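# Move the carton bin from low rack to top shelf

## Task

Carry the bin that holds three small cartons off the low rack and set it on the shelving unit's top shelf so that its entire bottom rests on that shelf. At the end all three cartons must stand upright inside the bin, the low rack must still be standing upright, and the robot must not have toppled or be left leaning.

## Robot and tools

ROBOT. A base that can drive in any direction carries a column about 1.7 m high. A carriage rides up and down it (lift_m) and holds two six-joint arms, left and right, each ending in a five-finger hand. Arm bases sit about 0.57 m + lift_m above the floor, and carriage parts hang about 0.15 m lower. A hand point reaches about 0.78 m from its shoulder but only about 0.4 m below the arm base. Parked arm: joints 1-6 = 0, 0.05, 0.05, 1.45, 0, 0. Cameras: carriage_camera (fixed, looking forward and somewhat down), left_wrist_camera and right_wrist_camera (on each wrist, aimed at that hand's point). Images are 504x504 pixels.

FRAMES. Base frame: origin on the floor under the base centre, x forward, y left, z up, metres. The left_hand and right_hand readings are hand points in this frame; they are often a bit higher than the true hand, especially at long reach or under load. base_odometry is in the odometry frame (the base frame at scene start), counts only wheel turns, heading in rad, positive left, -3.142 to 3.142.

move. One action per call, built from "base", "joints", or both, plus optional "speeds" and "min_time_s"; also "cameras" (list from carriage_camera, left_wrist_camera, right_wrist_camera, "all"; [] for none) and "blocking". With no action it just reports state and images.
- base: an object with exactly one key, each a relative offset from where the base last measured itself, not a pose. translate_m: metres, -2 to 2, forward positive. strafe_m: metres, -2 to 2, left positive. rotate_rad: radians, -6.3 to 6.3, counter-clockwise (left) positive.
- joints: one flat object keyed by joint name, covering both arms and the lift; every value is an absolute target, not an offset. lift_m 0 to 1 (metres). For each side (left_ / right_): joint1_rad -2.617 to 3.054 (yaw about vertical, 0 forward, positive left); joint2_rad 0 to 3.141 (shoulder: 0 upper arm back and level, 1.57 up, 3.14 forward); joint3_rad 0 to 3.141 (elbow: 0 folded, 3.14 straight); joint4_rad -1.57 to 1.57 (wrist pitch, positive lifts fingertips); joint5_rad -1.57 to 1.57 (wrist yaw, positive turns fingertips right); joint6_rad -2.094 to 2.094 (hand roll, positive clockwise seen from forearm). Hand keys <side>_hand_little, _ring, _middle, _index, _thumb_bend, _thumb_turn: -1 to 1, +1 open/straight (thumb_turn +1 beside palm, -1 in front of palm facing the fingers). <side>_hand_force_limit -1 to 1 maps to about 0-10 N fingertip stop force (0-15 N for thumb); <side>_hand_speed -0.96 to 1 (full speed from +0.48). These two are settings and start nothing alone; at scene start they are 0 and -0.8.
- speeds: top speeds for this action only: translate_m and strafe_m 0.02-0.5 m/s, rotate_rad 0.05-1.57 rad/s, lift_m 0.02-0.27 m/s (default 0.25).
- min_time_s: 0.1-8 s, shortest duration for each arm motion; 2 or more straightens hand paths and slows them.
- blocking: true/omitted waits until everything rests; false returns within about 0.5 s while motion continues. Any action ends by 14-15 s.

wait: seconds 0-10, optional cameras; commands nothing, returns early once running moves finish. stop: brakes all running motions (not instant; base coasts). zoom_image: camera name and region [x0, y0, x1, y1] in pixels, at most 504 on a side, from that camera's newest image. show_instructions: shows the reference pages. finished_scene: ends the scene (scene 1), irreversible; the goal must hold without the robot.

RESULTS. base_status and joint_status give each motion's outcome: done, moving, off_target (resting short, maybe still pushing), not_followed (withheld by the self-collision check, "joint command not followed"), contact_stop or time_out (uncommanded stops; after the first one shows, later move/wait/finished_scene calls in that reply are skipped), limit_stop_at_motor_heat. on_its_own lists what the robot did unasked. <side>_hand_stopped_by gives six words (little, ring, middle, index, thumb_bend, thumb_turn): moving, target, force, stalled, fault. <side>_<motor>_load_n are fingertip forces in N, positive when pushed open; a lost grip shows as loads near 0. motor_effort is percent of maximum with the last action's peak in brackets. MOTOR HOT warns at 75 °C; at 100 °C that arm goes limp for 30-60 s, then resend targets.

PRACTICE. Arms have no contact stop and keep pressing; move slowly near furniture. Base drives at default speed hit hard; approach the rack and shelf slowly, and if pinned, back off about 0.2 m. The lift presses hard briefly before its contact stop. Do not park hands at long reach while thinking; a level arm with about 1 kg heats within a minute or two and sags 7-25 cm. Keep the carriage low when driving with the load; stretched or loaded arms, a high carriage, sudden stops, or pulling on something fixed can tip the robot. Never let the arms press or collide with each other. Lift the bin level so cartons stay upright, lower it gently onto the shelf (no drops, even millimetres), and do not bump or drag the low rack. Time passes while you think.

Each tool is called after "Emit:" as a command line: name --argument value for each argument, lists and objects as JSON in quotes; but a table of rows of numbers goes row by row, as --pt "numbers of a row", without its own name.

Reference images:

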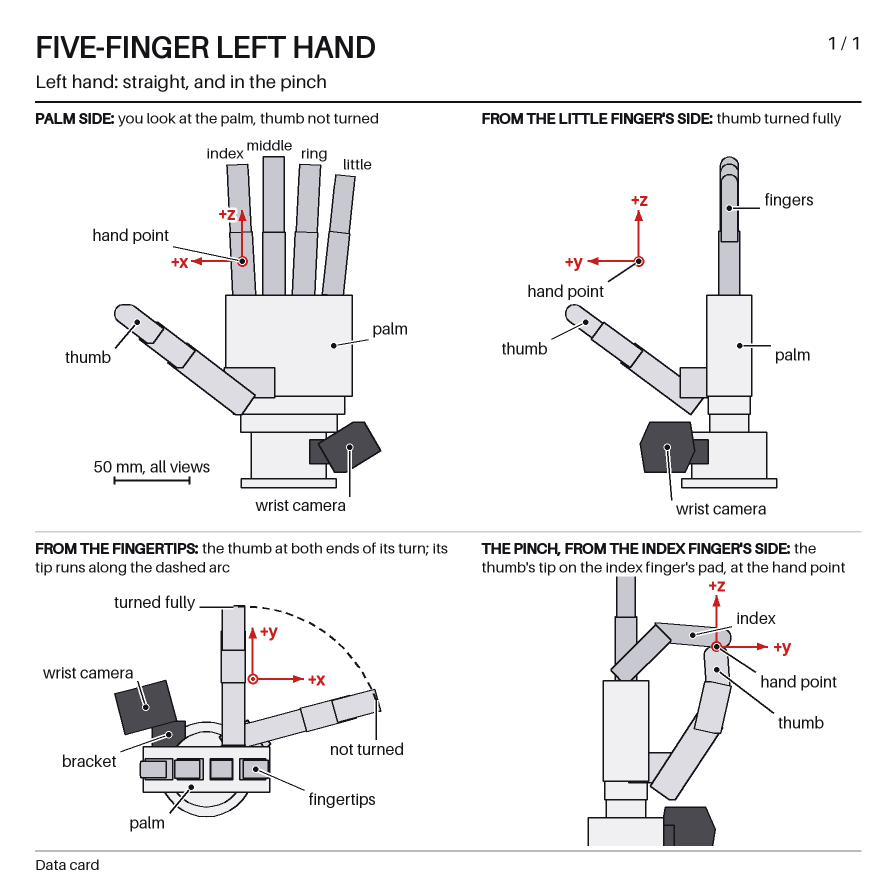

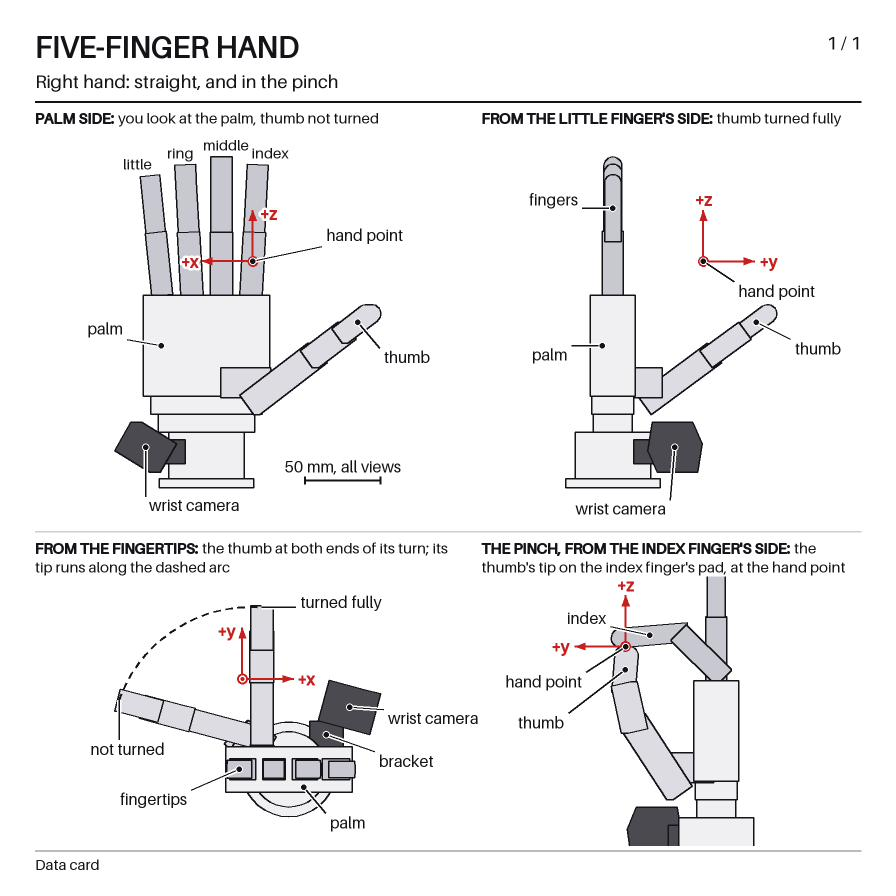

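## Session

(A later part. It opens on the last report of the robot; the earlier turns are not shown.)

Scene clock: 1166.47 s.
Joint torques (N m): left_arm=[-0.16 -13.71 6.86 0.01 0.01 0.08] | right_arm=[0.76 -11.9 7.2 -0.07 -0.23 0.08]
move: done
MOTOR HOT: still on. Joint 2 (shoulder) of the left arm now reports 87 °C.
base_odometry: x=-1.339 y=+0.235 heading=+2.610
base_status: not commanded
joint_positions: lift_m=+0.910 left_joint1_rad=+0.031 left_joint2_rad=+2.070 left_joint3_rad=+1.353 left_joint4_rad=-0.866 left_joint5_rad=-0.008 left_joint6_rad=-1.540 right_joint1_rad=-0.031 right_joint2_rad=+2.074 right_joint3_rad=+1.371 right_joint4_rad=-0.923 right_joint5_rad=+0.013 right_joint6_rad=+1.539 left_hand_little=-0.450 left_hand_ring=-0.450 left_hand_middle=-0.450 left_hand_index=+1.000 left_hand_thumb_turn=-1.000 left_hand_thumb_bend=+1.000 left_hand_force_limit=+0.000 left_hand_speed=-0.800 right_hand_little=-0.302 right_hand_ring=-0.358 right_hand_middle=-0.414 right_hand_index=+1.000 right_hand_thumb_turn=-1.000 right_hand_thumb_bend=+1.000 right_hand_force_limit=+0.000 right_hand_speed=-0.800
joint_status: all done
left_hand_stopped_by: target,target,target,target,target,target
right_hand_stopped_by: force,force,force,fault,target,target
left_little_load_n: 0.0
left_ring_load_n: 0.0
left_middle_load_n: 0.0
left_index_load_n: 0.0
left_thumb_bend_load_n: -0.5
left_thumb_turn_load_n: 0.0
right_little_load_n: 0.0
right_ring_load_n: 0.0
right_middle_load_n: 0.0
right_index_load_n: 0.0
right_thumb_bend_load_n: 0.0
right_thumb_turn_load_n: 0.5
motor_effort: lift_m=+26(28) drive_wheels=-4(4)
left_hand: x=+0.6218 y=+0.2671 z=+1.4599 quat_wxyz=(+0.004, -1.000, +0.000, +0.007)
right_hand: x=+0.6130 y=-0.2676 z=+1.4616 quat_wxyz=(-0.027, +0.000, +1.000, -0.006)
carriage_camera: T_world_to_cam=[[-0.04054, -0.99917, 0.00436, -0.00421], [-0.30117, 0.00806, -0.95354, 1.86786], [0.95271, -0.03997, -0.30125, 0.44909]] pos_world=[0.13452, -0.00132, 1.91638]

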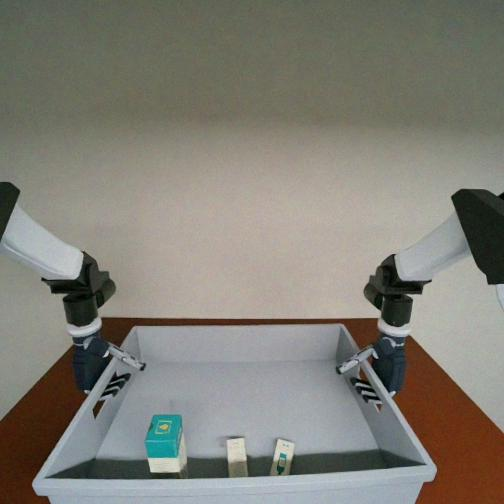

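Emit:
move --joints '{"left_joint2_rad": 2.215, "left_joint3_rad": 1.60, "left_joint4_rad": -0.975, "right_joint2_rad": 2.21, "right_joint3_rad": 1.62, "right_joint4_rad": -1.025}' --min_time_s 3 --cameras '["carriage_camera"]'

Emit:
move --joints '{"left_joint2_rad": 2.38, "left_joint3_rad": 1.877, "left_joint4_rad": -1.09, "right_joint2_rad": 2.375, "right_joint3_rad": 1.895, "right_joint4_rad": -1.14}' --min_time_s 3 --cameras '["carriage_camera"]'

Scene clock: 1189.57 s.
Joint torques (N m): left_arm=[0.08 -9.95 7.91 0.64 0 0.07] | right_arm=[0.75 -7.54 7.87 0.03 -0.23 0.08]
move: off_target
MOTOR HOT: joint 2 (shoulder) of the right arm now reports 74 °C; the controller stops that arm at 100 °C. To cool a motor, set the load down, stop pushing, or move to a pose that needs little force.
MOTOR HOT: still on. Joint 2 (shoulder) of the left arm now reports 82 °C.
base_odometry: x=-1.339 y=+0.235 heading=+2.610
base_status: not commanded
joint_positions: lift_m=+0.910 left_joint1_rad=+0.031 left_joint2_rad=+2.197 left_joint3_rad=+1.564 left_joint4_rad=-1.037 left_joint5_rad=-0.007 left_joint6_rad=-1.538 right_joint1_rad=-0.031 right_joint2_rad=+2.192 right_joint3_rad=+1.592 right_joint4_rad=-1.029 right_joint5_rad=+0.012 right_joint6_rad=+1.539 left_hand_little=-0.450 left_hand_ring=-0.450 left_hand_middle=-0.450 left_hand_index=+1.000 left_hand_thumb_turn=-1.000 left_hand_thumb_bend=+1.000 left_hand_force_limit=+0.000 left_hand_speed=-0.800 right_hand_little=-0.302 right_hand_ring=-0.358 right_hand_middle=-0.414 right_hand_index=+1.000 right_hand_thumb_turn=-1.000 right_hand_thumb_bend=+1.000 right_hand_force_limit=+0.000 right_hand_speed=-0.800
joint_status: left_joint4_rad off_target (ended at -1.037, target -0.975); the others done
left_hand_stopped_by: target,target,target,target,target,target
right_hand_stopped_by: force,force,force,fault,target,target
left_little_load_n: 0.0
left_ring_load_n: 0.0
left_middle_load_n: 0.0
left_index_load_n: 0.0
left_thumb_bend_load_n: 0.0
left_thumb_turn_load_n: 0.0
right_little_load_n: 0.0
right_ring_load_n: 0.0
right_middle_load_n: 0.0
right_index_load_n: 0.0
right_thumb_bend_load_n: 0.0
right_thumb_turn_load_n: 0.0
motor_effort: lift_m=+26(27) drive_wheels=-4(4)
left_hand: x=+0.6359 y=+0.2674 z=+1.4605 quat_wxyz=(+0.002, -0.999, +0.001, +0.049)
right_hand: x=+0.6488 y=-0.2686 z=+1.4686 quat_wxyz=(-0.029, +0.000, +1.000, -0.005)
carriage_camera: T_world_to_cam=[[-0.04054, -0.99917, 0.00436, -0.00421], [-0.30117, 0.00806, -0.95354, 1.86786], [0.95271, -0.03997, -0.30125, 0.44909]] pos_world=[0.13452, -0.00132, 1.91638]

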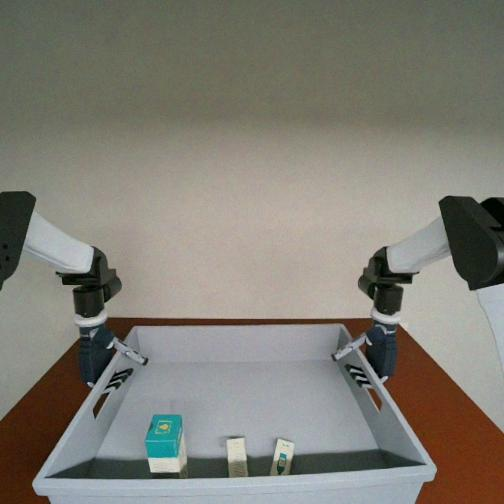

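Scene clock: 1192.87 s.
Joint torques (N m): left_arm=[0.14 -11.34 7.99 0.63 0 -0.01] | right_arm=[0.76 -8.25 8.49 0.45 -0.22 0.07]
move: off_target
MOTOR HOT: still on. Joint 2 (shoulder) of the left arm now reports 81 °C.
MOTOR HOT: cleared for the motors of the right arm.
base_odometry: x=-1.339 y=+0.235 heading=+2.610
base_status: not commanded
joint_positions: lift_m=+0.910 left_joint1_rad=+0.031 left_joint2_rad=+2.359 left_joint3_rad=+1.841 left_joint4_rad=-1.159 left_joint5_rad=-0.004 left_joint6_rad=-1.533 right_joint1_rad=-0.031 right_joint2_rad=+2.354 right_joint3_rad=+1.861 right_joint4_rad=-1.198 right_joint5_rad=+0.011 right_joint6_rad=+1.539 left_hand_little=-0.450 left_hand_ring=-0.450 left_hand_middle=-0.450 left_hand_index=+1.000 left_hand_thumb_turn=-1.000 left_hand_thumb_bend=+1.000 left_hand_force_limit=+0.000 left_hand_speed=-0.800 right_hand_little=-0.302 right_hand_ring=-0.358 right_hand_middle=-0.414 right_hand_index=+1.000 right_hand_thumb_turn=-1.000 right_hand_thumb_bend=+1.000 right_hand_force_limit=+0.000 right_hand_speed=-0.800
joint_status: left_joint4_rad off_target (ended at -1.159, target -1.090); right_joint4_rad off_target (ended at -1.198, target -1.140); the others done
left_hand_stopped_by: target,target,target,target,target,target
right_hand_stopped_by: force,force,force,fault,target,target
left_little_load_n: 0.0
left_ring_load_n: 0.5
left_middle_load_n: -0.5
left_index_load_n: 0.0
left_thumb_bend_load_n: -0.5
left_thumb_turn_load_n: 0.0
right_little_load_n: 0.0
right_ring_load_n: 0.0
right_middle_load_n: -1.0
right_index_load_n: 0.0
right_thumb_bend_load_n: 0.0
right_thumb_turn_load_n: 0.0
motor_effort: lift_m=+26(27) drive_wheels=+2(4)
left_hand: x=+0.6755 y=+0.2678 z=+1.4599 quat_wxyz=(+0.000, -0.999, +0.003, +0.053)
right_hand: x=+0.6727 y=-0.2692 z=+1.4667 quat_wxyz=(-0.060, -0.001, +0.998, -0.004)
carriage_camera: T_world_to_cam=[[-0.04054, -0.99917, 0.00436, -0.00421], [-0.30117, 0.00806, -0.95354, 1.86786], [0.95271, -0.03997, -0.30125, 0.44909]] pos_world=[0.13452, -0.00132, 1.91638]

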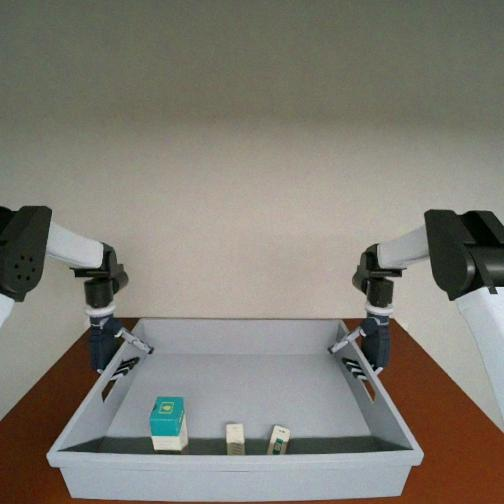

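Emit:
move --joints '{"left_joint2_rad": 2.605, "left_joint3_rad": 2.28, "left_joint4_rad": -1.18, "right_joint2_rad": 2.60, "right_joint3_rad": 2.30, "right_joint4_rad": -1.22}' --min_time_s 4 --cameras '["all"]'

Scene clock: 1207.17 s.
Joint torques (N m): left_arm=[0.14 -12.88 8.51 0.72 0.01 0] | right_arm=[0.73 -9.43 8.81 0.71 -0.19 0.08]
move: off_target
MOTOR HOT: still on. Joint 2 (shoulder) of the left arm now reports 81 °C.
base_odometry: x=-1.339 y=+0.235 heading=+2.610
base_status: not commanded
joint_positions: lift_m=+0.910 left_joint1_rad=+0.031 left_joint2_rad=+2.582 left_joint3_rad=+2.247 left_joint4_rad=-1.237 left_joint5_rad=-0.002 left_joint6_rad=-1.533 right_joint1_rad=-0.031 right_joint2_rad=+2.576 right_joint3_rad=+2.266 right_joint4_rad=-1.285 right_joint5_rad=+0.008 right_joint6_rad=+1.539 left_hand_little=-0.450 left_hand_ring=-0.450 left_hand_middle=-0.450 left_hand_index=+1.000 left_hand_thumb_turn=-1.000 left_hand_thumb_bend=+1.000 left_hand_force_limit=+0.000 left_hand_speed=-0.800 right_hand_little=-0.302 right_hand_ring=-0.358 right_hand_middle=-0.414 right_hand_index=+1.000 right_hand_thumb_turn=-1.000 right_hand_thumb_bend=+1.000 right_hand_force_limit=+0.000 right_hand_speed=-0.800
joint_status: left_joint4_rad off_target (ended at -1.237, target -1.180); right_joint4_rad off_target (ended at -1.285, target -1.220); the others done
left_hand_stopped_by: target,target,target,target,target,target
right_hand_stopped_by: force,force,force,fault,target,target
left_little_load_n: 0.0
left_ring_load_n: 0.0
left_middle_load_n: -0.5
left_index_load_n: 0.0
left_thumb_bend_load_n: 0.0
left_thumb_turn_load_n: 0.0
right_little_load_n: 0.0
right_ring_load_n: 0.0
right_middle_load_n: -1.0
right_index_load_n: 0.0
right_thumb_bend_load_n: -0.5
right_thumb_turn_load_n: 0.0
motor_effort: lift_m=+26(27) drive_wheels=+2(2)
left_hand: x=+0.7491 y=+0.2698 z=+1.4611 quat_wxyz=(+0.001, -1.000, +0.003, +0.000)
right_hand: x=+0.7426 y=-0.2707 z=+1.4674 quat_wxyz=(-0.012, +0.000, +1.000, -0.004)
pictures: carriage_camera, left_wrist_camera, right_wrist_camera
carriage_camera: T_world_to_cam=[[-0.04054, -0.99917, 0.00436, -0.00421], [-0.30117, 0.00806, -0.95354, 1.86786], [0.95271, -0.03997, -0.30125, 0.44909]] pos_world=[0.13452, -0.00132, 1.91638]
left_wrist_camera: T_world_to_cam=[[0.23683, 0.97136, 0.01941, -0.47287], [0.84891, -0.21661, 0.48211, -1.2813], [0.4725, -0.0977, -0.8759, 1.06308]] pos_world=[0.69739, 0.28565, 1.55805]
right_wrist_camera: T_world_to_cam=[[-0.25079, 0.96792, 0.01548, 0.42684], [0.8199, 0.20388, 0.53498, -1.34498], [0.51466, 0.14686, -0.84472, 1.01141]] pos_world=[0.68926, -0.28746, 1.56729]

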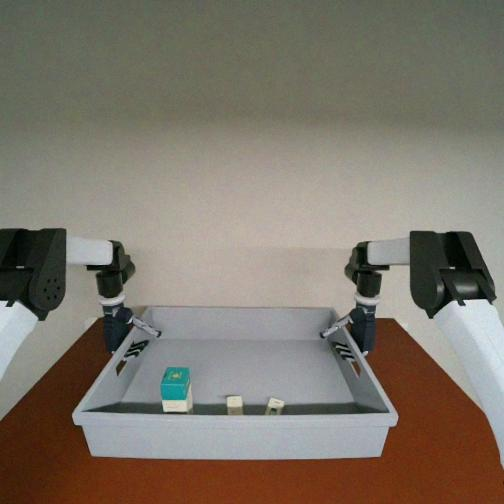

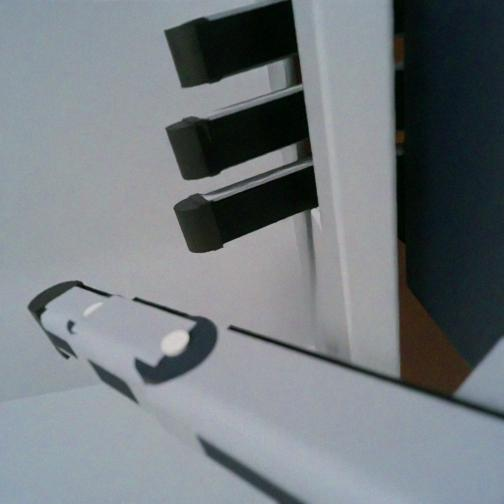

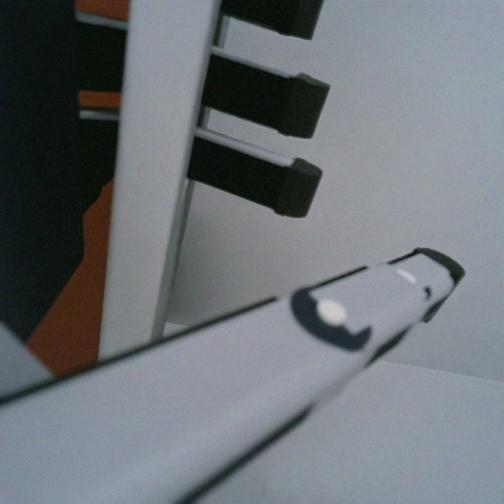

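Emit:
move --joints '{"left_hand_little": 0.0, "left_hand_ring": 0.0, "left_hand_middle": 0.0, "right_hand_little": 0.0, "right_hand_ring": 0.0, "right_hand_middle": 0.0}' --cameras '["left_wrist_camera", "right_wrist_camera"]'

Emit:
move --joints '{"left_joint1_rad": 0.17, "left_joint6_rad": -1.40, "right_joint1_rad": -0.17, "right_joint6_rad": 1.40}' --min_time_s 4 --cameras '["all"]'

Scene clock: 1219.93 s.
Joint torques (N m): left_arm=[-0.12 -12.68 6.16 1.13 -0.26 0] | right_arm=[0.76 -9.46 6.71 0.91 0.02 0.09]
move: done
MOTOR HOT: still on. Joint 2 (shoulder) of the left arm now reports 79 °C.
base_odometry: x=-1.339 y=+0.235 heading=+2.610
base_status: not commanded
joint_positions: lift_m=+0.910 left_joint1_rad=+0.031 left_joint2_rad=+2.582 left_joint3_rad=+2.273 left_joint4_rad=-1.264 left_joint5_rad=+0.025 left_joint6_rad=-1.533 right_joint1_rad=-0.031 right_joint2_rad=+2.576 right_joint3_rad=+2.288 right_joint4_rad=-1.306 right_joint5_rad=-0.016 right_joint6_rad=+1.539 left_hand_little=+0.000 left_hand_ring=+0.000 left_hand_middle=-0.001 left_hand_index=+1.000 left_hand_thumb_turn=-1.000 left_hand_thumb_bend=+1.000 left_hand_force_limit=+0.000 left_hand_speed=-0.800 right_hand_little=+0.000 right_hand_ring=+0.000 right_hand_middle=-0.001 right_hand_index=+1.000 right_hand_thumb_turn=-1.000 right_hand_thumb_bend=+1.000 right_hand_force_limit=+0.000 right_hand_speed=-0.800
joint_status: all done
left_hand_stopped_by: target,target,target,target,target,target
right_hand_stopped_by: target,target,target,fault,target,target
left_little_load_n: 0.0
left_ring_load_n: 0.0
left_middle_load_n: -3.0
left_index_load_n: 0.5
left_thumb_bend_load_n: 0.0
left_thumb_turn_load_n: 0.0
right_little_load_n: 0.0
right_ring_load_n: 0.0
right_middle_load_n: -6.0
right_index_load_n: 0.0
right_thumb_bend_load_n: 0.0
right_thumb_turn_load_n: 0.0
motor_effort: lift_m=+26(27) drive_wheels=+2(2)
left_hand: x=+0.7492 y=+0.2646 z=+1.4692 quat_wxyz=(-0.012, -1.000, +0.003, +0.001)
right_hand: x=+0.7433 y=-0.2661 z=+1.4745 quat_wxyz=(-0.012, +0.000, +1.000, +0.008)
left_wrist_camera: T_world_to_cam=[[0.23674, 0.97155, -0.00723, -0.42882], [0.84945, -0.20336, 0.4869, -1.29746], [0.47157, -0.12141, -0.87343, 1.07293]] pos_world=[0.69769, 0.28303, 1.56575]
right_wrist_camera: T_world_to_cam=[[-0.25024, 0.96743, 0.03831, 0.38824], [0.81918, 0.19047, 0.54098, -1.36214], [0.51606, 0.16676, -0.84016, 1.01388]] pos_world=[0.68976, -0.28523, 1.57384]

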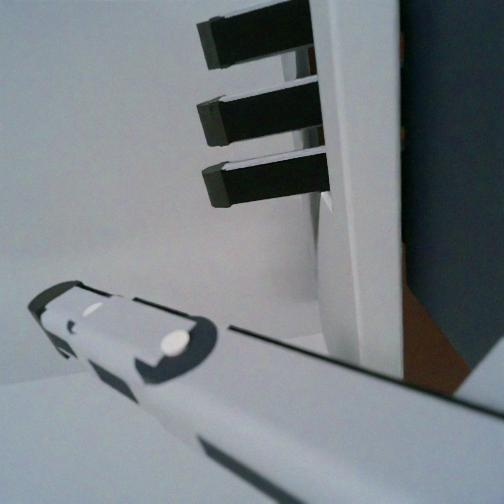

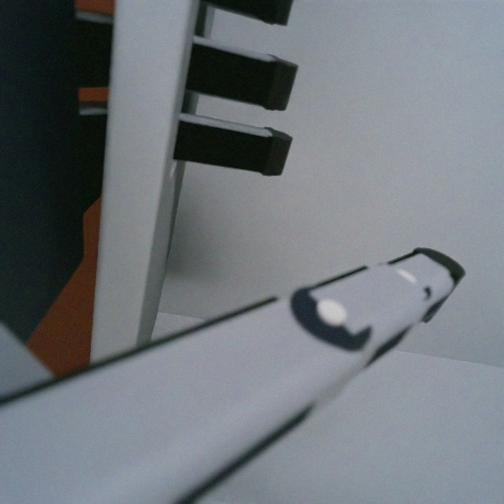

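Scene clock: 1224.23 s.
Joint torques (N m): left_arm=[2.66 -12.6 6.3 0.94 -0.93 0.04] | right_arm=[-0.5 -10.03 6.83 0.37 0.12 -0.03]
move: off_target
MOTOR HOT: still on. Joint 2 (shoulder) of the left arm now reports 79 °C.
base_odometry: x=-1.339 y=+0.235 heading=+2.610
base_status: not commanded
joint_positions: lift_m=+0.910 left_joint1_rad=+0.143 left_joint2_rad=+2.582 left_joint3_rad=+2.273 left_joint4_rad=-1.255 left_joint5_rad=+0.107 left_joint6_rad=-1.394 right_joint1_rad=-0.163 right_joint2_rad=+2.582 right_joint3_rad=+2.288 right_joint4_rad=-1.239 right_joint5_rad=-0.026 right_joint6_rad=+1.406 left_hand_little=+0.000 left_hand_ring=+0.000 left_hand_middle=-0.001 left_hand_index=+1.000 left_hand_thumb_turn=-1.000 left_hand_thumb_bend=+1.000 left_hand_force_limit=+0.000 left_hand_speed=-0.800 right_hand_little=+0.000 right_hand_ring=+0.000 right_hand_middle=-0.001 right_hand_index=+1.000 right_hand_thumb_turn=-1.000 right_hand_thumb_bend=+1.000 right_hand_force_limit=+0.000 right_hand_speed=-0.800
joint_status: left_joint1_rad off_target (ended at +0.143, target +0.170); the others done
left_hand_stopped_by: target,target,target,target,target,target
right_hand_stopped_by: target,target,target,fault,target,target
left_little_load_n: 0.0
left_ring_load_n: 0.0
left_middle_load_n: -6.5
left_index_load_n: 0.0
left_thumb_bend_load_n: 0.0
left_thumb_turn_load_n: 0.0
right_little_load_n: 0.0
right_ring_load_n: 0.0
right_middle_load_n: 0.0
right_index_load_n: 0.0
right_thumb_bend_load_n: 0.0
right_thumb_turn_load_n: -1.0
on_its_own: right_joint4_rad moved +0.067 to your old target -1.220
motor_effort: lift_m=+26(27) drive_wheels=+2(2)
left_hand: x=+0.7480 y=+0.3037 z=+1.4758 quat_wxyz=(-0.052, -0.998, +0.017, -0.012)
right_hand: x=+0.7545 y=-0.3311 z=+1.4741 quat_wxyz=(+0.021, -0.001, +1.000, +0.010)
pictures: carriage_camera, left_wrist_camera, right_wrist_camera
carriage_camera: T_world_to_cam=[[-0.04054, -0.99917, 0.00436, -0.00421], [-0.30117, 0.00806, -0.95354, 1.86786], [0.95271, -0.03997, -0.30125, 0.44909]] pos_world=[0.13452, -0.00132, 1.91638]
left_wrist_camera: T_world_to_cam=[[0.26451, 0.96125, -0.07774, -0.38005], [0.83111, -0.18632, 0.52397, -1.3378], [0.48918, -0.2032, -0.84818, 1.05849]] pos_world=[0.69459, 0.33115, 1.56921]
right_wrist_camera: T_world_to_cam=[[-0.25354, 0.96701, 0.02482, 0.47612], [0.78253, 0.18995, 0.59294, -1.40776], [0.56866, 0.16976, -0.80487, 0.92791]] pos_world=[0.69466, -0.35053, 1.56973]

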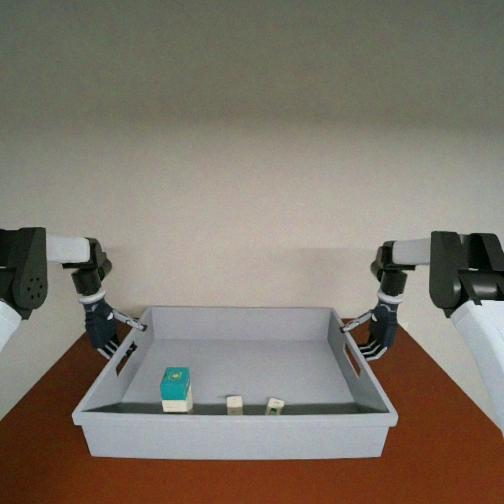

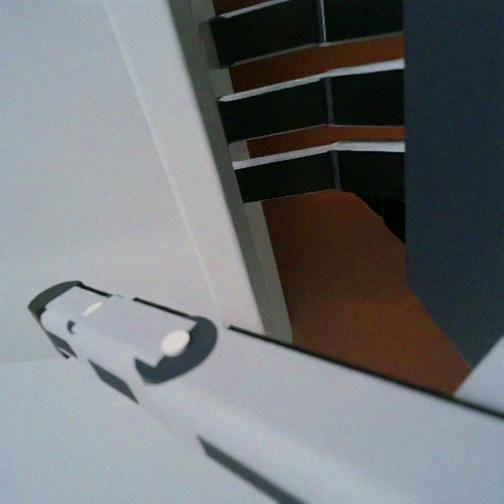

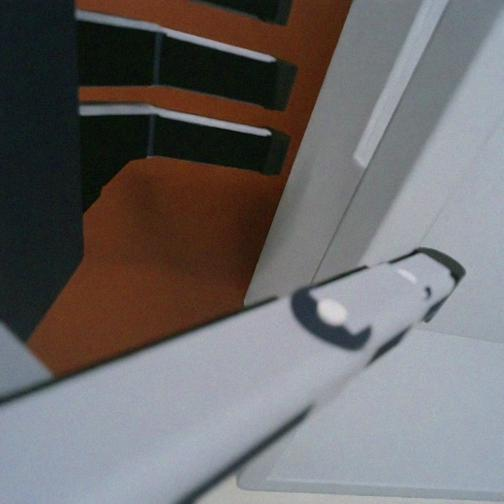

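Emit:
move --joints '{"lift_m": 0.918}' --speeds '{"lift_m": 0.05}' --cameras '["left_wrist_camera"]'

Scene clock: 1230.73 s.
Joint torques (N m): left_arm=[-0.03 -13.52 6.2 0.51 -0.14 -0.01] | right_arm=[-0.4 -10.45 6.79 0.28 0.01 -0.04]
move: done
MOTOR HOT: still on. Joint 2 (shoulder) of the left arm now reports 79 °C.
base_odometry: x=-1.339 y=+0.235 heading=+2.610
base_status: not commanded
joint_positions: lift_m=+0.918 left_joint1_rad=+0.173 left_joint2_rad=+2.588 left_joint3_rad=+2.273 left_joint4_rad=-1.197 left_joint5_rad=+0.009 left_joint6_rad=-1.394 right_joint1_rad=-0.163 right_joint2_rad=+2.586 right_joint3_rad=+2.288 right_joint4_rad=-1.228 right_joint5_rad=-0.013 right_joint6_rad=+1.406 left_hand_little=+0.000 left_hand_ring=+0.000 left_hand_middle=-0.001 left_hand_index=+1.000 left_hand_thumb_turn=-1.000 left_hand_thumb_bend=+1.000 left_hand_force_limit=+0.000 left_hand_speed=-0.800 right_hand_little=+0.000 right_hand_ring=+0.000 right_hand_middle=-0.001 right_hand_index=+1.000 right_hand_thumb_turn=-1.000 right_hand_thumb_bend=+1.000 right_hand_force_limit=+0.000 right_hand_speed=-0.800
joint_status: all done
left_hand_stopped_by: target,target,target,target,target,target
right_hand_stopped_by: target,target,target,fault,target,target
left_little_load_n: 0.0
left_ring_load_n: 0.0
left_middle_load_n: 0.0
left_index_load_n: 0.0
left_thumb_bend_load_n: -0.5
left_thumb_turn_load_n: 0.0
right_little_load_n: 0.0
right_ring_load_n: 0.0
right_middle_load_n: 0.0
right_index_load_n: 0.0
right_thumb_bend_load_n: 0.0
right_thumb_turn_load_n: 0.0
on_its_own: left_joint1_rad moved +0.031 to your old target +0.170; left_joint4_rad moved +0.058 to your old target -1.180
motor_effort: lift_m=+32(36) drive_wheels=+2(2)
left_hand: x=+0.7592 y=+0.3404 z=+1.4746 quat_wxyz=(+0.001, -1.000, +0.002, -0.030)
right_hand: x=+0.7566 y=-0.3340 z=+1.4788 quat_wxyz=(+0.023, -0.001, +1.000, +0.003)
left_wrist_camera: T_world_to_cam=[[0.2334, 0.97185, 0.03208, -0.56032], [0.81871, -0.21421, 0.53275, -1.33373], [0.52463, -0.09809, -0.84566, 0.99304]] pos_world=[0.70175, 0.35625, 1.56829]

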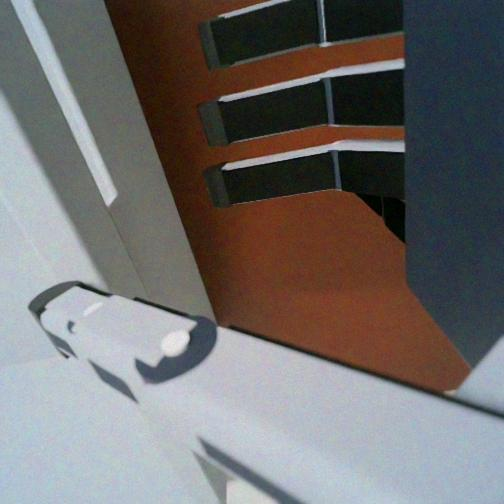

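Emit:
move --joints '{"lift_m": 0.997}' --speeds '{"lift_m": 0.1}' --cameras '["all"]'

Emit:
zoom_image --camera "carriage_camera" --region '[60, 320, 420, 504]'

Emit:
move --joints '{"left_joint1_rad": 0.17, "left_joint2_rad": 1.6, "left_joint3_rad": 0.9, "left_joint4_rad": -0.6, "left_joint6_rad": -0.8, "right_joint1_rad": -0.17, "right_joint2_rad": 1.6, "right_joint3_rad": 0.9, "right_joint4_rad": -0.6, "right_joint6_rad": 0.8}' --min_time_s 5

Emit:
move --joints '{"left_joint1_rad": 0.0, "left_joint2_rad": 0.05, "left_joint3_rad": 0.05, "left_joint4_rad": 1.45, "left_joint6_rad": 0, "right_joint1_rad": 0.0, "right_joint2_rad": 0.05, "right_joint3_rad": 0.05, "right_joint4_rad": 1.45, "right_joint6_rad": 0}' --min_time_s 6 --cameras '["carriage_camera"]'

Emit:
zoom_image --camera "carriage_camera" --region '[60, 300, 420, 504]'

Scene clock: 1331.70 s.
Joint torques (N m): left_arm=[-0.05 -14.53 6.26 0.43 -0.13 0.03] | right_arm=[-0.51 -10.93 6.82 0.22 -0.01 -0.04]
move: done
MOTOR HOT: still on. Joint 2 (shoulder) of the left arm now reports 82 °C.
base_odometry: x=-1.339 y=+0.235 heading=+2.610
base_status: not commanded
joint_positions: lift_m=+0.997 left_joint1_rad=+0.173 left_joint2_rad=+2.597 left_joint3_rad=+2.273 left_joint4_rad=-1.188 left_joint5_rad=+0.008 left_joint6_rad=-1.394 right_joint1_rad=-0.163 right_joint2_rad=+2.592 right_joint3_rad=+2.288 right_joint4_rad=-1.224 right_joint5_rad=-0.012 right_joint6_rad=+1.406 left_hand_little=+0.000 left_hand_ring=+0.000 left_hand_middle=-0.001 left_hand_index=+1.000 left_hand_thumb_turn=-1.000 left_hand_thumb_bend=+1.000 left_hand_force_limit=+0.000 left_hand_speed=-0.800 right_hand_little=+0.000 right_hand_ring=+0.000 right_hand_middle=-0.001 right_hand_index=+1.000 right_hand_thumb_turn=-1.000 right_hand_thumb_bend=+1.000 right_hand_force_limit=+0.000 right_hand_speed=-0.800
joint_status: all done
left_hand_stopped_by: target,target,target,target,target,target
right_hand_stopped_by: target,target,target,fault,target,target
left_little_load_n: 0.0
left_ring_load_n: 0.0
left_middle_load_n: 0.0
left_index_load_n: 0.0
left_thumb_bend_load_n: 0.0
left_thumb_turn_load_n: 0.0
right_little_load_n: 0.0
right_ring_load_n: 0.5
right_middle_load_n: 0.0
right_index_load_n: 0.0
right_thumb_bend_load_n: 0.0
right_thumb_turn_load_n: 0.0
motor_effort: lift_m=+31(39) drive_wheels=+2(4)
left_hand: x=+0.7601 y=+0.3409 z=+1.5490 quat_wxyz=(+0.001, -1.000, +0.002, -0.029)
right_hand: x=+0.7567 y=-0.3343 z=+1.5551 quat_wxyz=(+0.022, -0.001, +1.000, +0.002)
pictures: carriage_camera, left_wrist_camera, right_wrist_camera
carriage_camera: T_world_to_cam=[[-0.04054, -0.99917, 0.00436, -0.00459], [-0.30117, 0.00806, -0.95354, 1.95044], [0.95271, -0.03997, -0.30125, 0.47518]] pos_world=[0.13452, -0.00132, 2.00298]
left_wrist_camera: T_world_to_cam=[[0.23333, 0.97182, 0.03347, -0.56545], [0.81931, -0.21502, 0.53151, -1.37218], [0.52373, -0.09659, -0.84639, 1.05689]] pos_world=[0.70264, 0.35656, 1.6428]
right_wrist_camera: T_world_to_cam=[[-0.253, 0.96742, 0.00936, 0.50157], [0.78087, 0.19848, 0.59233, -1.45193], [0.57117, 0.15717, -0.80564, 0.98745]] pos_world=[0.69666, -0.35225, 1.65086]

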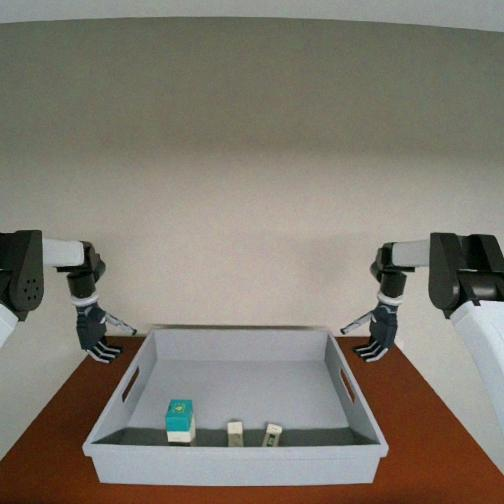

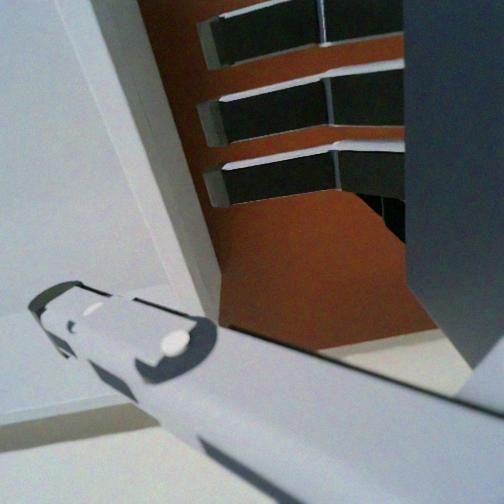

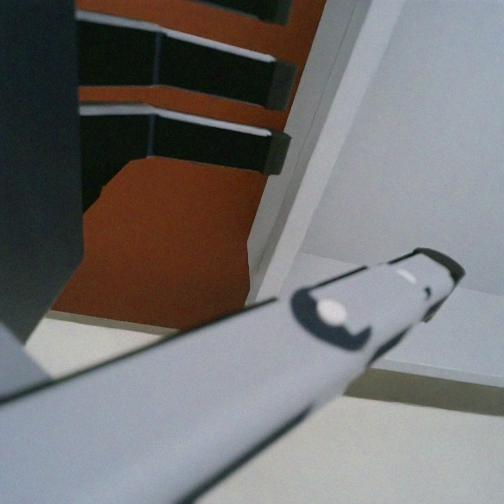

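Scaled by 1.400 from the camera's image (finer frame: 720x720).

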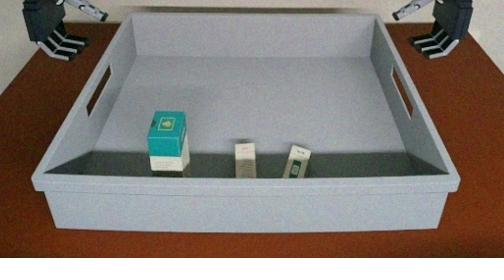

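Scene clock: 1337.00 s.
Joint torques (N m): left_arm=[-0.32 -9.22 4.42 0.84 -0.09 0.18] | right_arm=[-0.49 -8.06 4.83 0.66 0 -0.12]
move: done
MOTOR HOT: still on. Joint 2 (shoulder) of the left arm now reports 84 °C.
base_odometry: x=-1.339 y=+0.235 heading=+2.610
base_status: not commanded
joint_positions: lift_m=+0.997 left_joint1_rad=+0.173 left_joint2_rad=+1.624 left_joint3_rad=+0.913 left_joint4_rad=-0.617 left_joint5_rad=+0.007 left_joint6_rad=-0.809 right_joint1_rad=-0.163 right_joint2_rad=+1.638 right_joint3_rad=+0.906 right_joint4_rad=-0.614 right_joint5_rad=-0.011 right_joint6_rad=+0.815 left_hand_little=+0.000 left_hand_ring=+0.000 left_hand_middle=-0.001 left_hand_index=+1.000 left_hand_thumb_turn=-1.000 left_hand_thumb_bend=+1.000 left_hand_force_limit=+0.000 left_hand_speed=-0.800 right_hand_little=+0.000 right_hand_ring=+0.000 right_hand_middle=-0.001 right_hand_index=+1.000 right_hand_thumb_turn=-1.000 right_hand_thumb_bend=+1.000 right_hand_force_limit=+0.000 right_hand_speed=-0.800
joint_status: all done
left_hand_stopped_by: target,target,target,target,target,target
right_hand_stopped_by: target,target,target,fault,target,target
left_little_load_n: 0.0
left_ring_load_n: 0.0
left_middle_load_n: 0.0
left_index_load_n: 0.0
left_thumb_bend_load_n: 0.0
left_thumb_turn_load_n: 0.0
right_little_load_n: 0.0
right_ring_load_n: 0.0
right_middle_load_n: 0.0
right_index_load_n: 0.0
right_thumb_bend_load_n: 0.0
right_thumb_turn_load_n: 0.0
motor_effort: lift_m=+31(33) drive_wheels=+2(2)
left_hand: x=+0.5356 y=+0.3015 z=+1.5845 quat_wxyz=(+0.052, -0.950, +0.288, -0.110)
right_hand: x=+0.5324 y=-0.2969 z=+1.5791 quat_wxyz=(+0.103, -0.291, +0.950, -0.045)
pictures: none

Scene clock: 1343.30 s.
Joint torques (N m): left_arm=[-0.16 2.82 3.99 0.2 -0.14 0.19] | right_arm=[0.87 2.59 4.79 0.09 0.03 -0.13]
move: done
MOTOR HOT: still on. Joint 2 (shoulder) of the left arm now reports 81 °C.
base_odometry: x=-1.339 y=+0.235 heading=+2.610
base_status: not commanded
joint_positions: lift_m=+0.997 left_joint1_rad=+0.004 left_joint2_rad=+0.059 left_joint3_rad=+0.063 left_joint4_rad=+1.432 left_joint5_rad=+0.007 left_joint6_rad=-0.008 right_joint1_rad=-0.008 right_joint2_rad=+0.061 right_joint3_rad=+0.056 right_joint4_rad=+1.439 right_joint5_rad=-0.011 right_joint6_rad=+0.015 left_hand_little=+0.000 left_hand_ring=+0.000 left_hand_middle=-0.001 left_hand_index=+1.000 left_hand_thumb_turn=-1.000 left_hand_thumb_bend=+1.000 left_hand_force_limit=+0.000 left_hand_speed=-0.800 right_hand_little=+0.000 right_hand_ring=+0.000 right_hand_middle=-0.001 right_hand_index=+1.000 right_hand_thumb_turn=-1.000 right_hand_thumb_bend=+1.000 right_hand_force_limit=+0.000 right_hand_speed=-0.800
joint_status: all done
left_hand_stopped_by: target,target,target,target,target,target
right_hand_stopped_by: target,target,target,fault,target,target
left_little_load_n: 0.0
left_ring_load_n: 0.0
left_middle_load_n: 0.0
left_index_load_n: 0.0
left_thumb_bend_load_n: 0.0
left_thumb_turn_load_n: 0.0
right_little_load_n: 0.5
right_ring_load_n: 0.0
right_middle_load_n: 0.0
right_index_load_n: 0.0
right_thumb_bend_load_n: 0.0
right_thumb_turn_load_n: 0.0
motor_effort: lift_m=+31(32) drive_wheels=+1(4)
left_hand: x=+0.3210 y=+0.2820 z=+2.0335 quat_wxyz=(+0.704, -0.046, +0.050, -0.707)
right_hand: x=+0.3216 y=-0.2811 z=+2.0318 quat_wxyz=(+0.708, -0.051, +0.045, -0.703)
carriage_camera: T_world_to_cam=[[-0.04054, -0.99917, 0.00436, -0.00459], [-0.30117, 0.00806, -0.95354, 1.95044], [0.95271, -0.03997, -0.30125, 0.47518]] pos_world=[0.13452, -0.00132, 2.00298]

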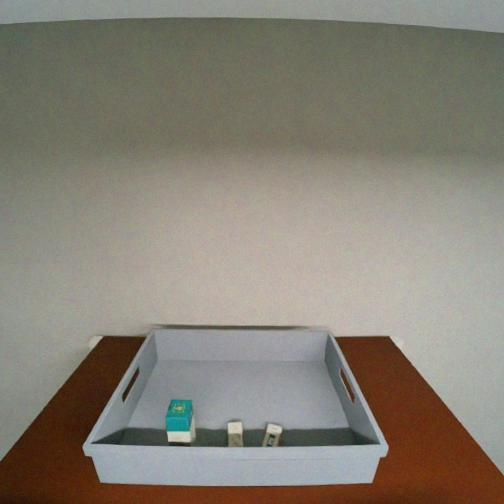

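Scaled by 1.400 from the camera's image (finer frame: 720x720).

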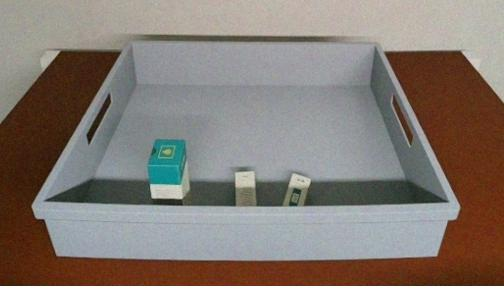

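Emit:
move --base '{"translate_m": -0.06}' --speeds '{"translate_m": 0.1}' --joints '{"lift_m": 0.95}'

Emit:
move --base '{"strafe_m": -0.26}' --speeds '{"strafe_m": 0.1}' --cameras '["carriage_camera"]'

Emit:
zoom_image --camera "carriage_camera" --region '[0, 300, 360, 504]'

Scene clock: 1446.60 s.
Joint torques (N m): left_arm=[-0.05 3.25 4.66 0.05 -0.11 0.1] | right_arm=[0.88 2.77 5.55 0.05 0.03 -0.13]
move: done
MOTOR HOT: cleared for the motors of the left arm.
base_odometry: x=-1.287 y=+0.205 heading=+2.610
base_status: done
joint_positions: lift_m=+0.950 left_joint1_rad=+0.004 left_joint2_rad=+0.056 left_joint3_rad=+0.055 left_joint4_rad=+1.446 left_joint5_rad=+0.005 left_joint6_rad=-0.008 right_joint1_rad=-0.008 right_joint2_rad=+0.058 right_joint3_rad=+0.049 right_joint4_rad=+1.446 right_joint5_rad=-0.011 right_joint6_rad=+0.014 left_hand_little=+0.000 left_hand_ring=+0.000 left_hand_middle=-0.001 left_hand_index=+1.000 left_hand_thumb_turn=-1.000 left_hand_thumb_bend=+1.000 left_hand_force_limit=+0.000 left_hand_speed=-0.800 right_hand_little=+0.000 right_hand_ring=+0.000 right_hand_middle=-0.001 right_hand_index=+1.000 right_hand_thumb_turn=-1.000 right_hand_thumb_bend=+1.000 right_hand_force_limit=+0.000 right_hand_speed=-0.800
joint_status: all done
left_hand_stopped_by: target,target,target,target,target,target
right_hand_stopped_by: target,target,target,fault,target,target
left_little_load_n: 0.0
left_ring_load_n: 0.0
left_middle_load_n: 0.0
left_index_load_n: 0.0
left_thumb_bend_load_n: 0.0
left_thumb_turn_load_n: 0.0
right_little_load_n: 0.0
right_ring_load_n: 0.0
right_middle_load_n: 0.0
right_index_load_n: 0.0
right_thumb_bend_load_n: 0.0
right_thumb_turn_load_n: -0.5
motor_effort: lift_m=+27(29) drive_wheels=-3(10)
left_hand: x=+0.3191 y=+0.2823 z=+1.9858 quat_wxyz=(+0.704, -0.043, +0.046, -0.707)
right_hand: x=+0.3214 y=-0.2811 z=+1.9835 quat_wxyz=(+0.708, -0.051, +0.044, -0.703)
pictures: none

Scene clock: 1450.00 s.
Joint torques (N m): left_arm=[-0.17 3.21 4.66 0.06 -0.08 0.11] | right_arm=[0.76 2.8 5.5 0.07 0 -0.13]
move: done
base_odometry: x=-1.155 y=+0.429 heading=+2.610
base_status: done
joint_positions: lift_m=+0.950 left_joint1_rad=+0.002 left_joint2_rad=+0.056 left_joint3_rad=+0.055 left_joint4_rad=+1.446 left_joint5_rad=+0.003 left_joint6_rad=-0.008 right_joint1_rad=-0.006 right_joint2_rad=+0.058 right_joint3_rad=+0.049 right_joint4_rad=+1.446 right_joint5_rad=-0.009 right_joint6_rad=+0.014 left_hand_little=+0.000 left_hand_ring=+0.000 left_hand_middle=-0.001 left_hand_index=+1.000 left_hand_thumb_turn=-1.000 left_hand_thumb_bend=+1.000 left_hand_force_limit=+0.000 left_hand_speed=-0.800 right_hand_little=+0.000 right_hand_ring=+0.000 right_hand_middle=-0.001 right_hand_index=+1.000 right_hand_thumb_turn=-1.000 right_hand_thumb_bend=+1.000 right_hand_force_limit=+0.000 right_hand_speed=-0.800
joint_status: not commanded
left_hand_stopped_by: target,target,target,target,target,target
right_hand_stopped_by: target,target,target,fault,target,target
left_little_load_n: 0.0
left_ring_load_n: 0.0
left_middle_load_n: 0.0
left_index_load_n: 0.0
left_thumb_bend_load_n: 0.0
left_thumb_turn_load_n: 0.0
right_little_load_n: 0.0
right_ring_load_n: 0.0
right_middle_load_n: 0.0
right_index_load_n: 0.0
right_thumb_bend_load_n: 0.0
right_thumb_turn_load_n: 0.0
motor_effort: lift_m=+28(29) drive_wheels=+0(7)
left_hand: x=+0.3190 y=+0.2825 z=+1.9859 quat_wxyz=(+0.704, -0.044, +0.045, -0.708)
right_hand: x=+0.3214 y=-0.2814 z=+1.9835 quat_wxyz=(+0.709, -0.050, +0.045, -0.702)
carriage_camera: T_world_to_cam=[[-0.04054, -0.99917, 0.00436, -0.00439], [-0.30117, 0.00806, -0.95354, 1.90591], [0.95271, -0.03997, -0.30125, 0.46111]] pos_world=[0.13452, -0.00132, 1.95628]

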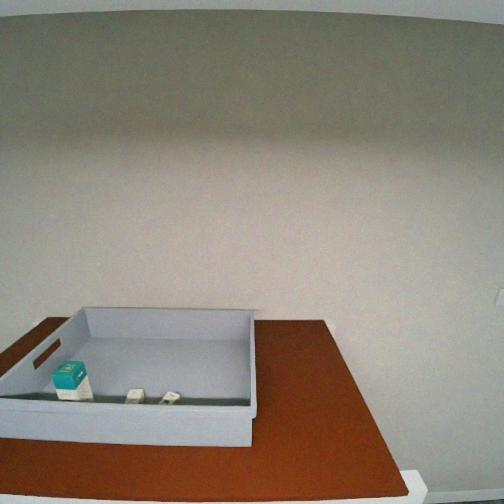

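Scaled by 1.400 from the camera's image (finer frame: 720x720).

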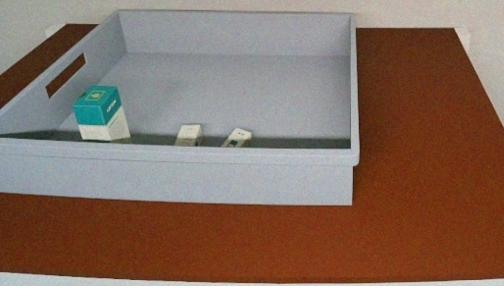

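Emit:
move --joints '{"left_joint1_rad": 0.0, "left_joint2_rad": 1.88, "left_joint3_rad": 1.232, "left_joint4_rad": -0.92, "left_joint5_rad": 0.93, "left_joint6_rad": 1.57, "left_hand_little": 1, "left_hand_ring": 1, "left_hand_middle": 1, "left_hand_index": 0.6}' --min_time_s 6 --cameras '["all"]'

Scene clock: 1481.23 s.
Joint torques (N m): left_arm=[0.23 -7.84 7.45 0.13 0.49 0.15] | right_arm=[0.75 2.81 5.5 0.04 0.01 -0.13]
move: done
base_odometry: x=-1.155 y=+0.429 heading=+2.610
base_status: not commanded
joint_positions: lift_m=+0.950 left_joint1_rad=+0.002 left_joint2_rad=+1.866 left_joint3_rad=+1.207 left_joint4_rad=-0.901 left_joint5_rad=+0.923 left_joint6_rad=+1.562 right_joint1_rad=-0.006 right_joint2_rad=+0.058 right_joint3_rad=+0.049 right_joint4_rad=+1.446 right_joint5_rad=-0.009 right_joint6_rad=+0.014 left_hand_little=+1.000 left_hand_ring=+1.000 left_hand_middle=+1.000 left_hand_index=+0.600 left_hand_thumb_turn=-1.000 left_hand_thumb_bend=+1.000 left_hand_force_limit=+0.000 left_hand_speed=-0.800 right_hand_little=+0.000 right_hand_ring=+0.000 right_hand_middle=-0.001 right_hand_index=+1.000 right_hand_thumb_turn=-1.000 right_hand_thumb_bend=+1.000 right_hand_force_limit=+0.000 right_hand_speed=-0.800
joint_status: all done
left_hand_stopped_by: target,target,target,target,target,target
right_hand_stopped_by: target,target,target,fault,target,target
left_little_load_n: 0.0
left_ring_load_n: 0.0
left_middle_load_n: 0.0
left_index_load_n: 0.0
left_thumb_bend_load_n: 0.0
left_thumb_turn_load_n: 0.0
right_little_load_n: 0.0
right_ring_load_n: -0.5
right_middle_load_n: 0.0
right_index_load_n: 0.0
right_thumb_bend_load_n: 0.0
right_thumb_turn_load_n: 0.0
motor_effort: lift_m=+27(29) drive_wheels=-3(3)
left_hand: x=+0.5228 y=+0.1959 z=+1.5637 quat_wxyz=(+0.003, -0.003, +0.895, -0.445)
right_hand: x=+0.3213 y=-0.2814 z=+1.9836 quat_wxyz=(+0.709, -0.050, +0.045, -0.703)
pictures: carriage_camera, left_wrist_camera, right_wrist_camera
carriage_camera: T_world_to_cam=[[-0.04054, -0.99917, 0.00436, -0.00439], [-0.30117, 0.00806, -0.95354, 1.90591], [0.95271, -0.03997, -0.30125, 0.46111]] pos_world=[0.13452, -0.00132, 1.95628]
left_wrist_camera: T_world_to_cam=[[-0.22942, -0.57497, 0.78535, -1.00039], [-0.85409, 0.50589, 0.12087, 0.15899], [-0.4668, -0.64302, -0.60714, 1.43035]] pos_world=[0.57397, 0.26413, 1.63486]
right_wrist_camera: T_world_to_cam=[[0.95939, -0.24286, -0.14352, -0.0906], [0.11613, 0.80367, -0.58364, 1.34029], [0.25709, 0.54326, 0.79923, -1.40069]] pos_world=[0.29136, -0.33821, 1.88871]

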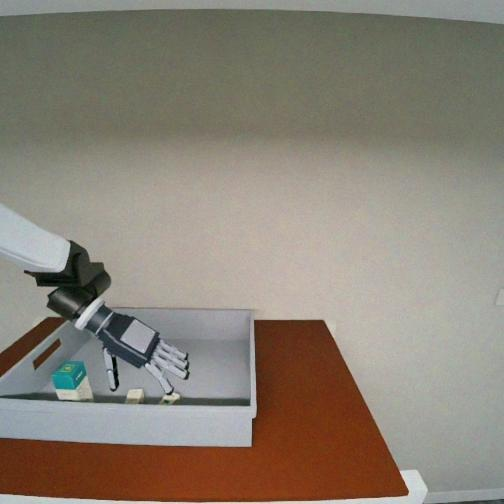

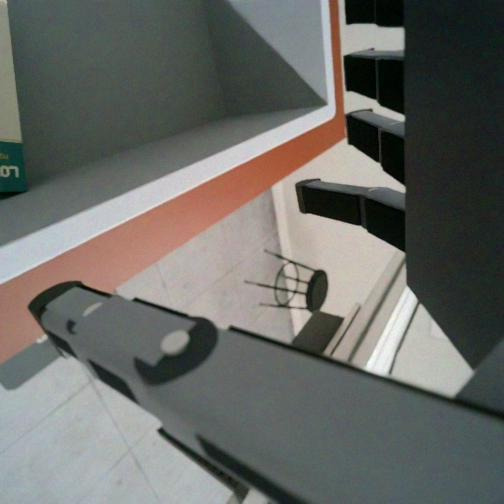

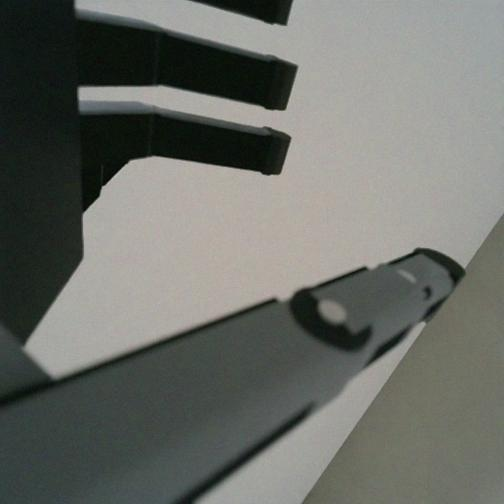

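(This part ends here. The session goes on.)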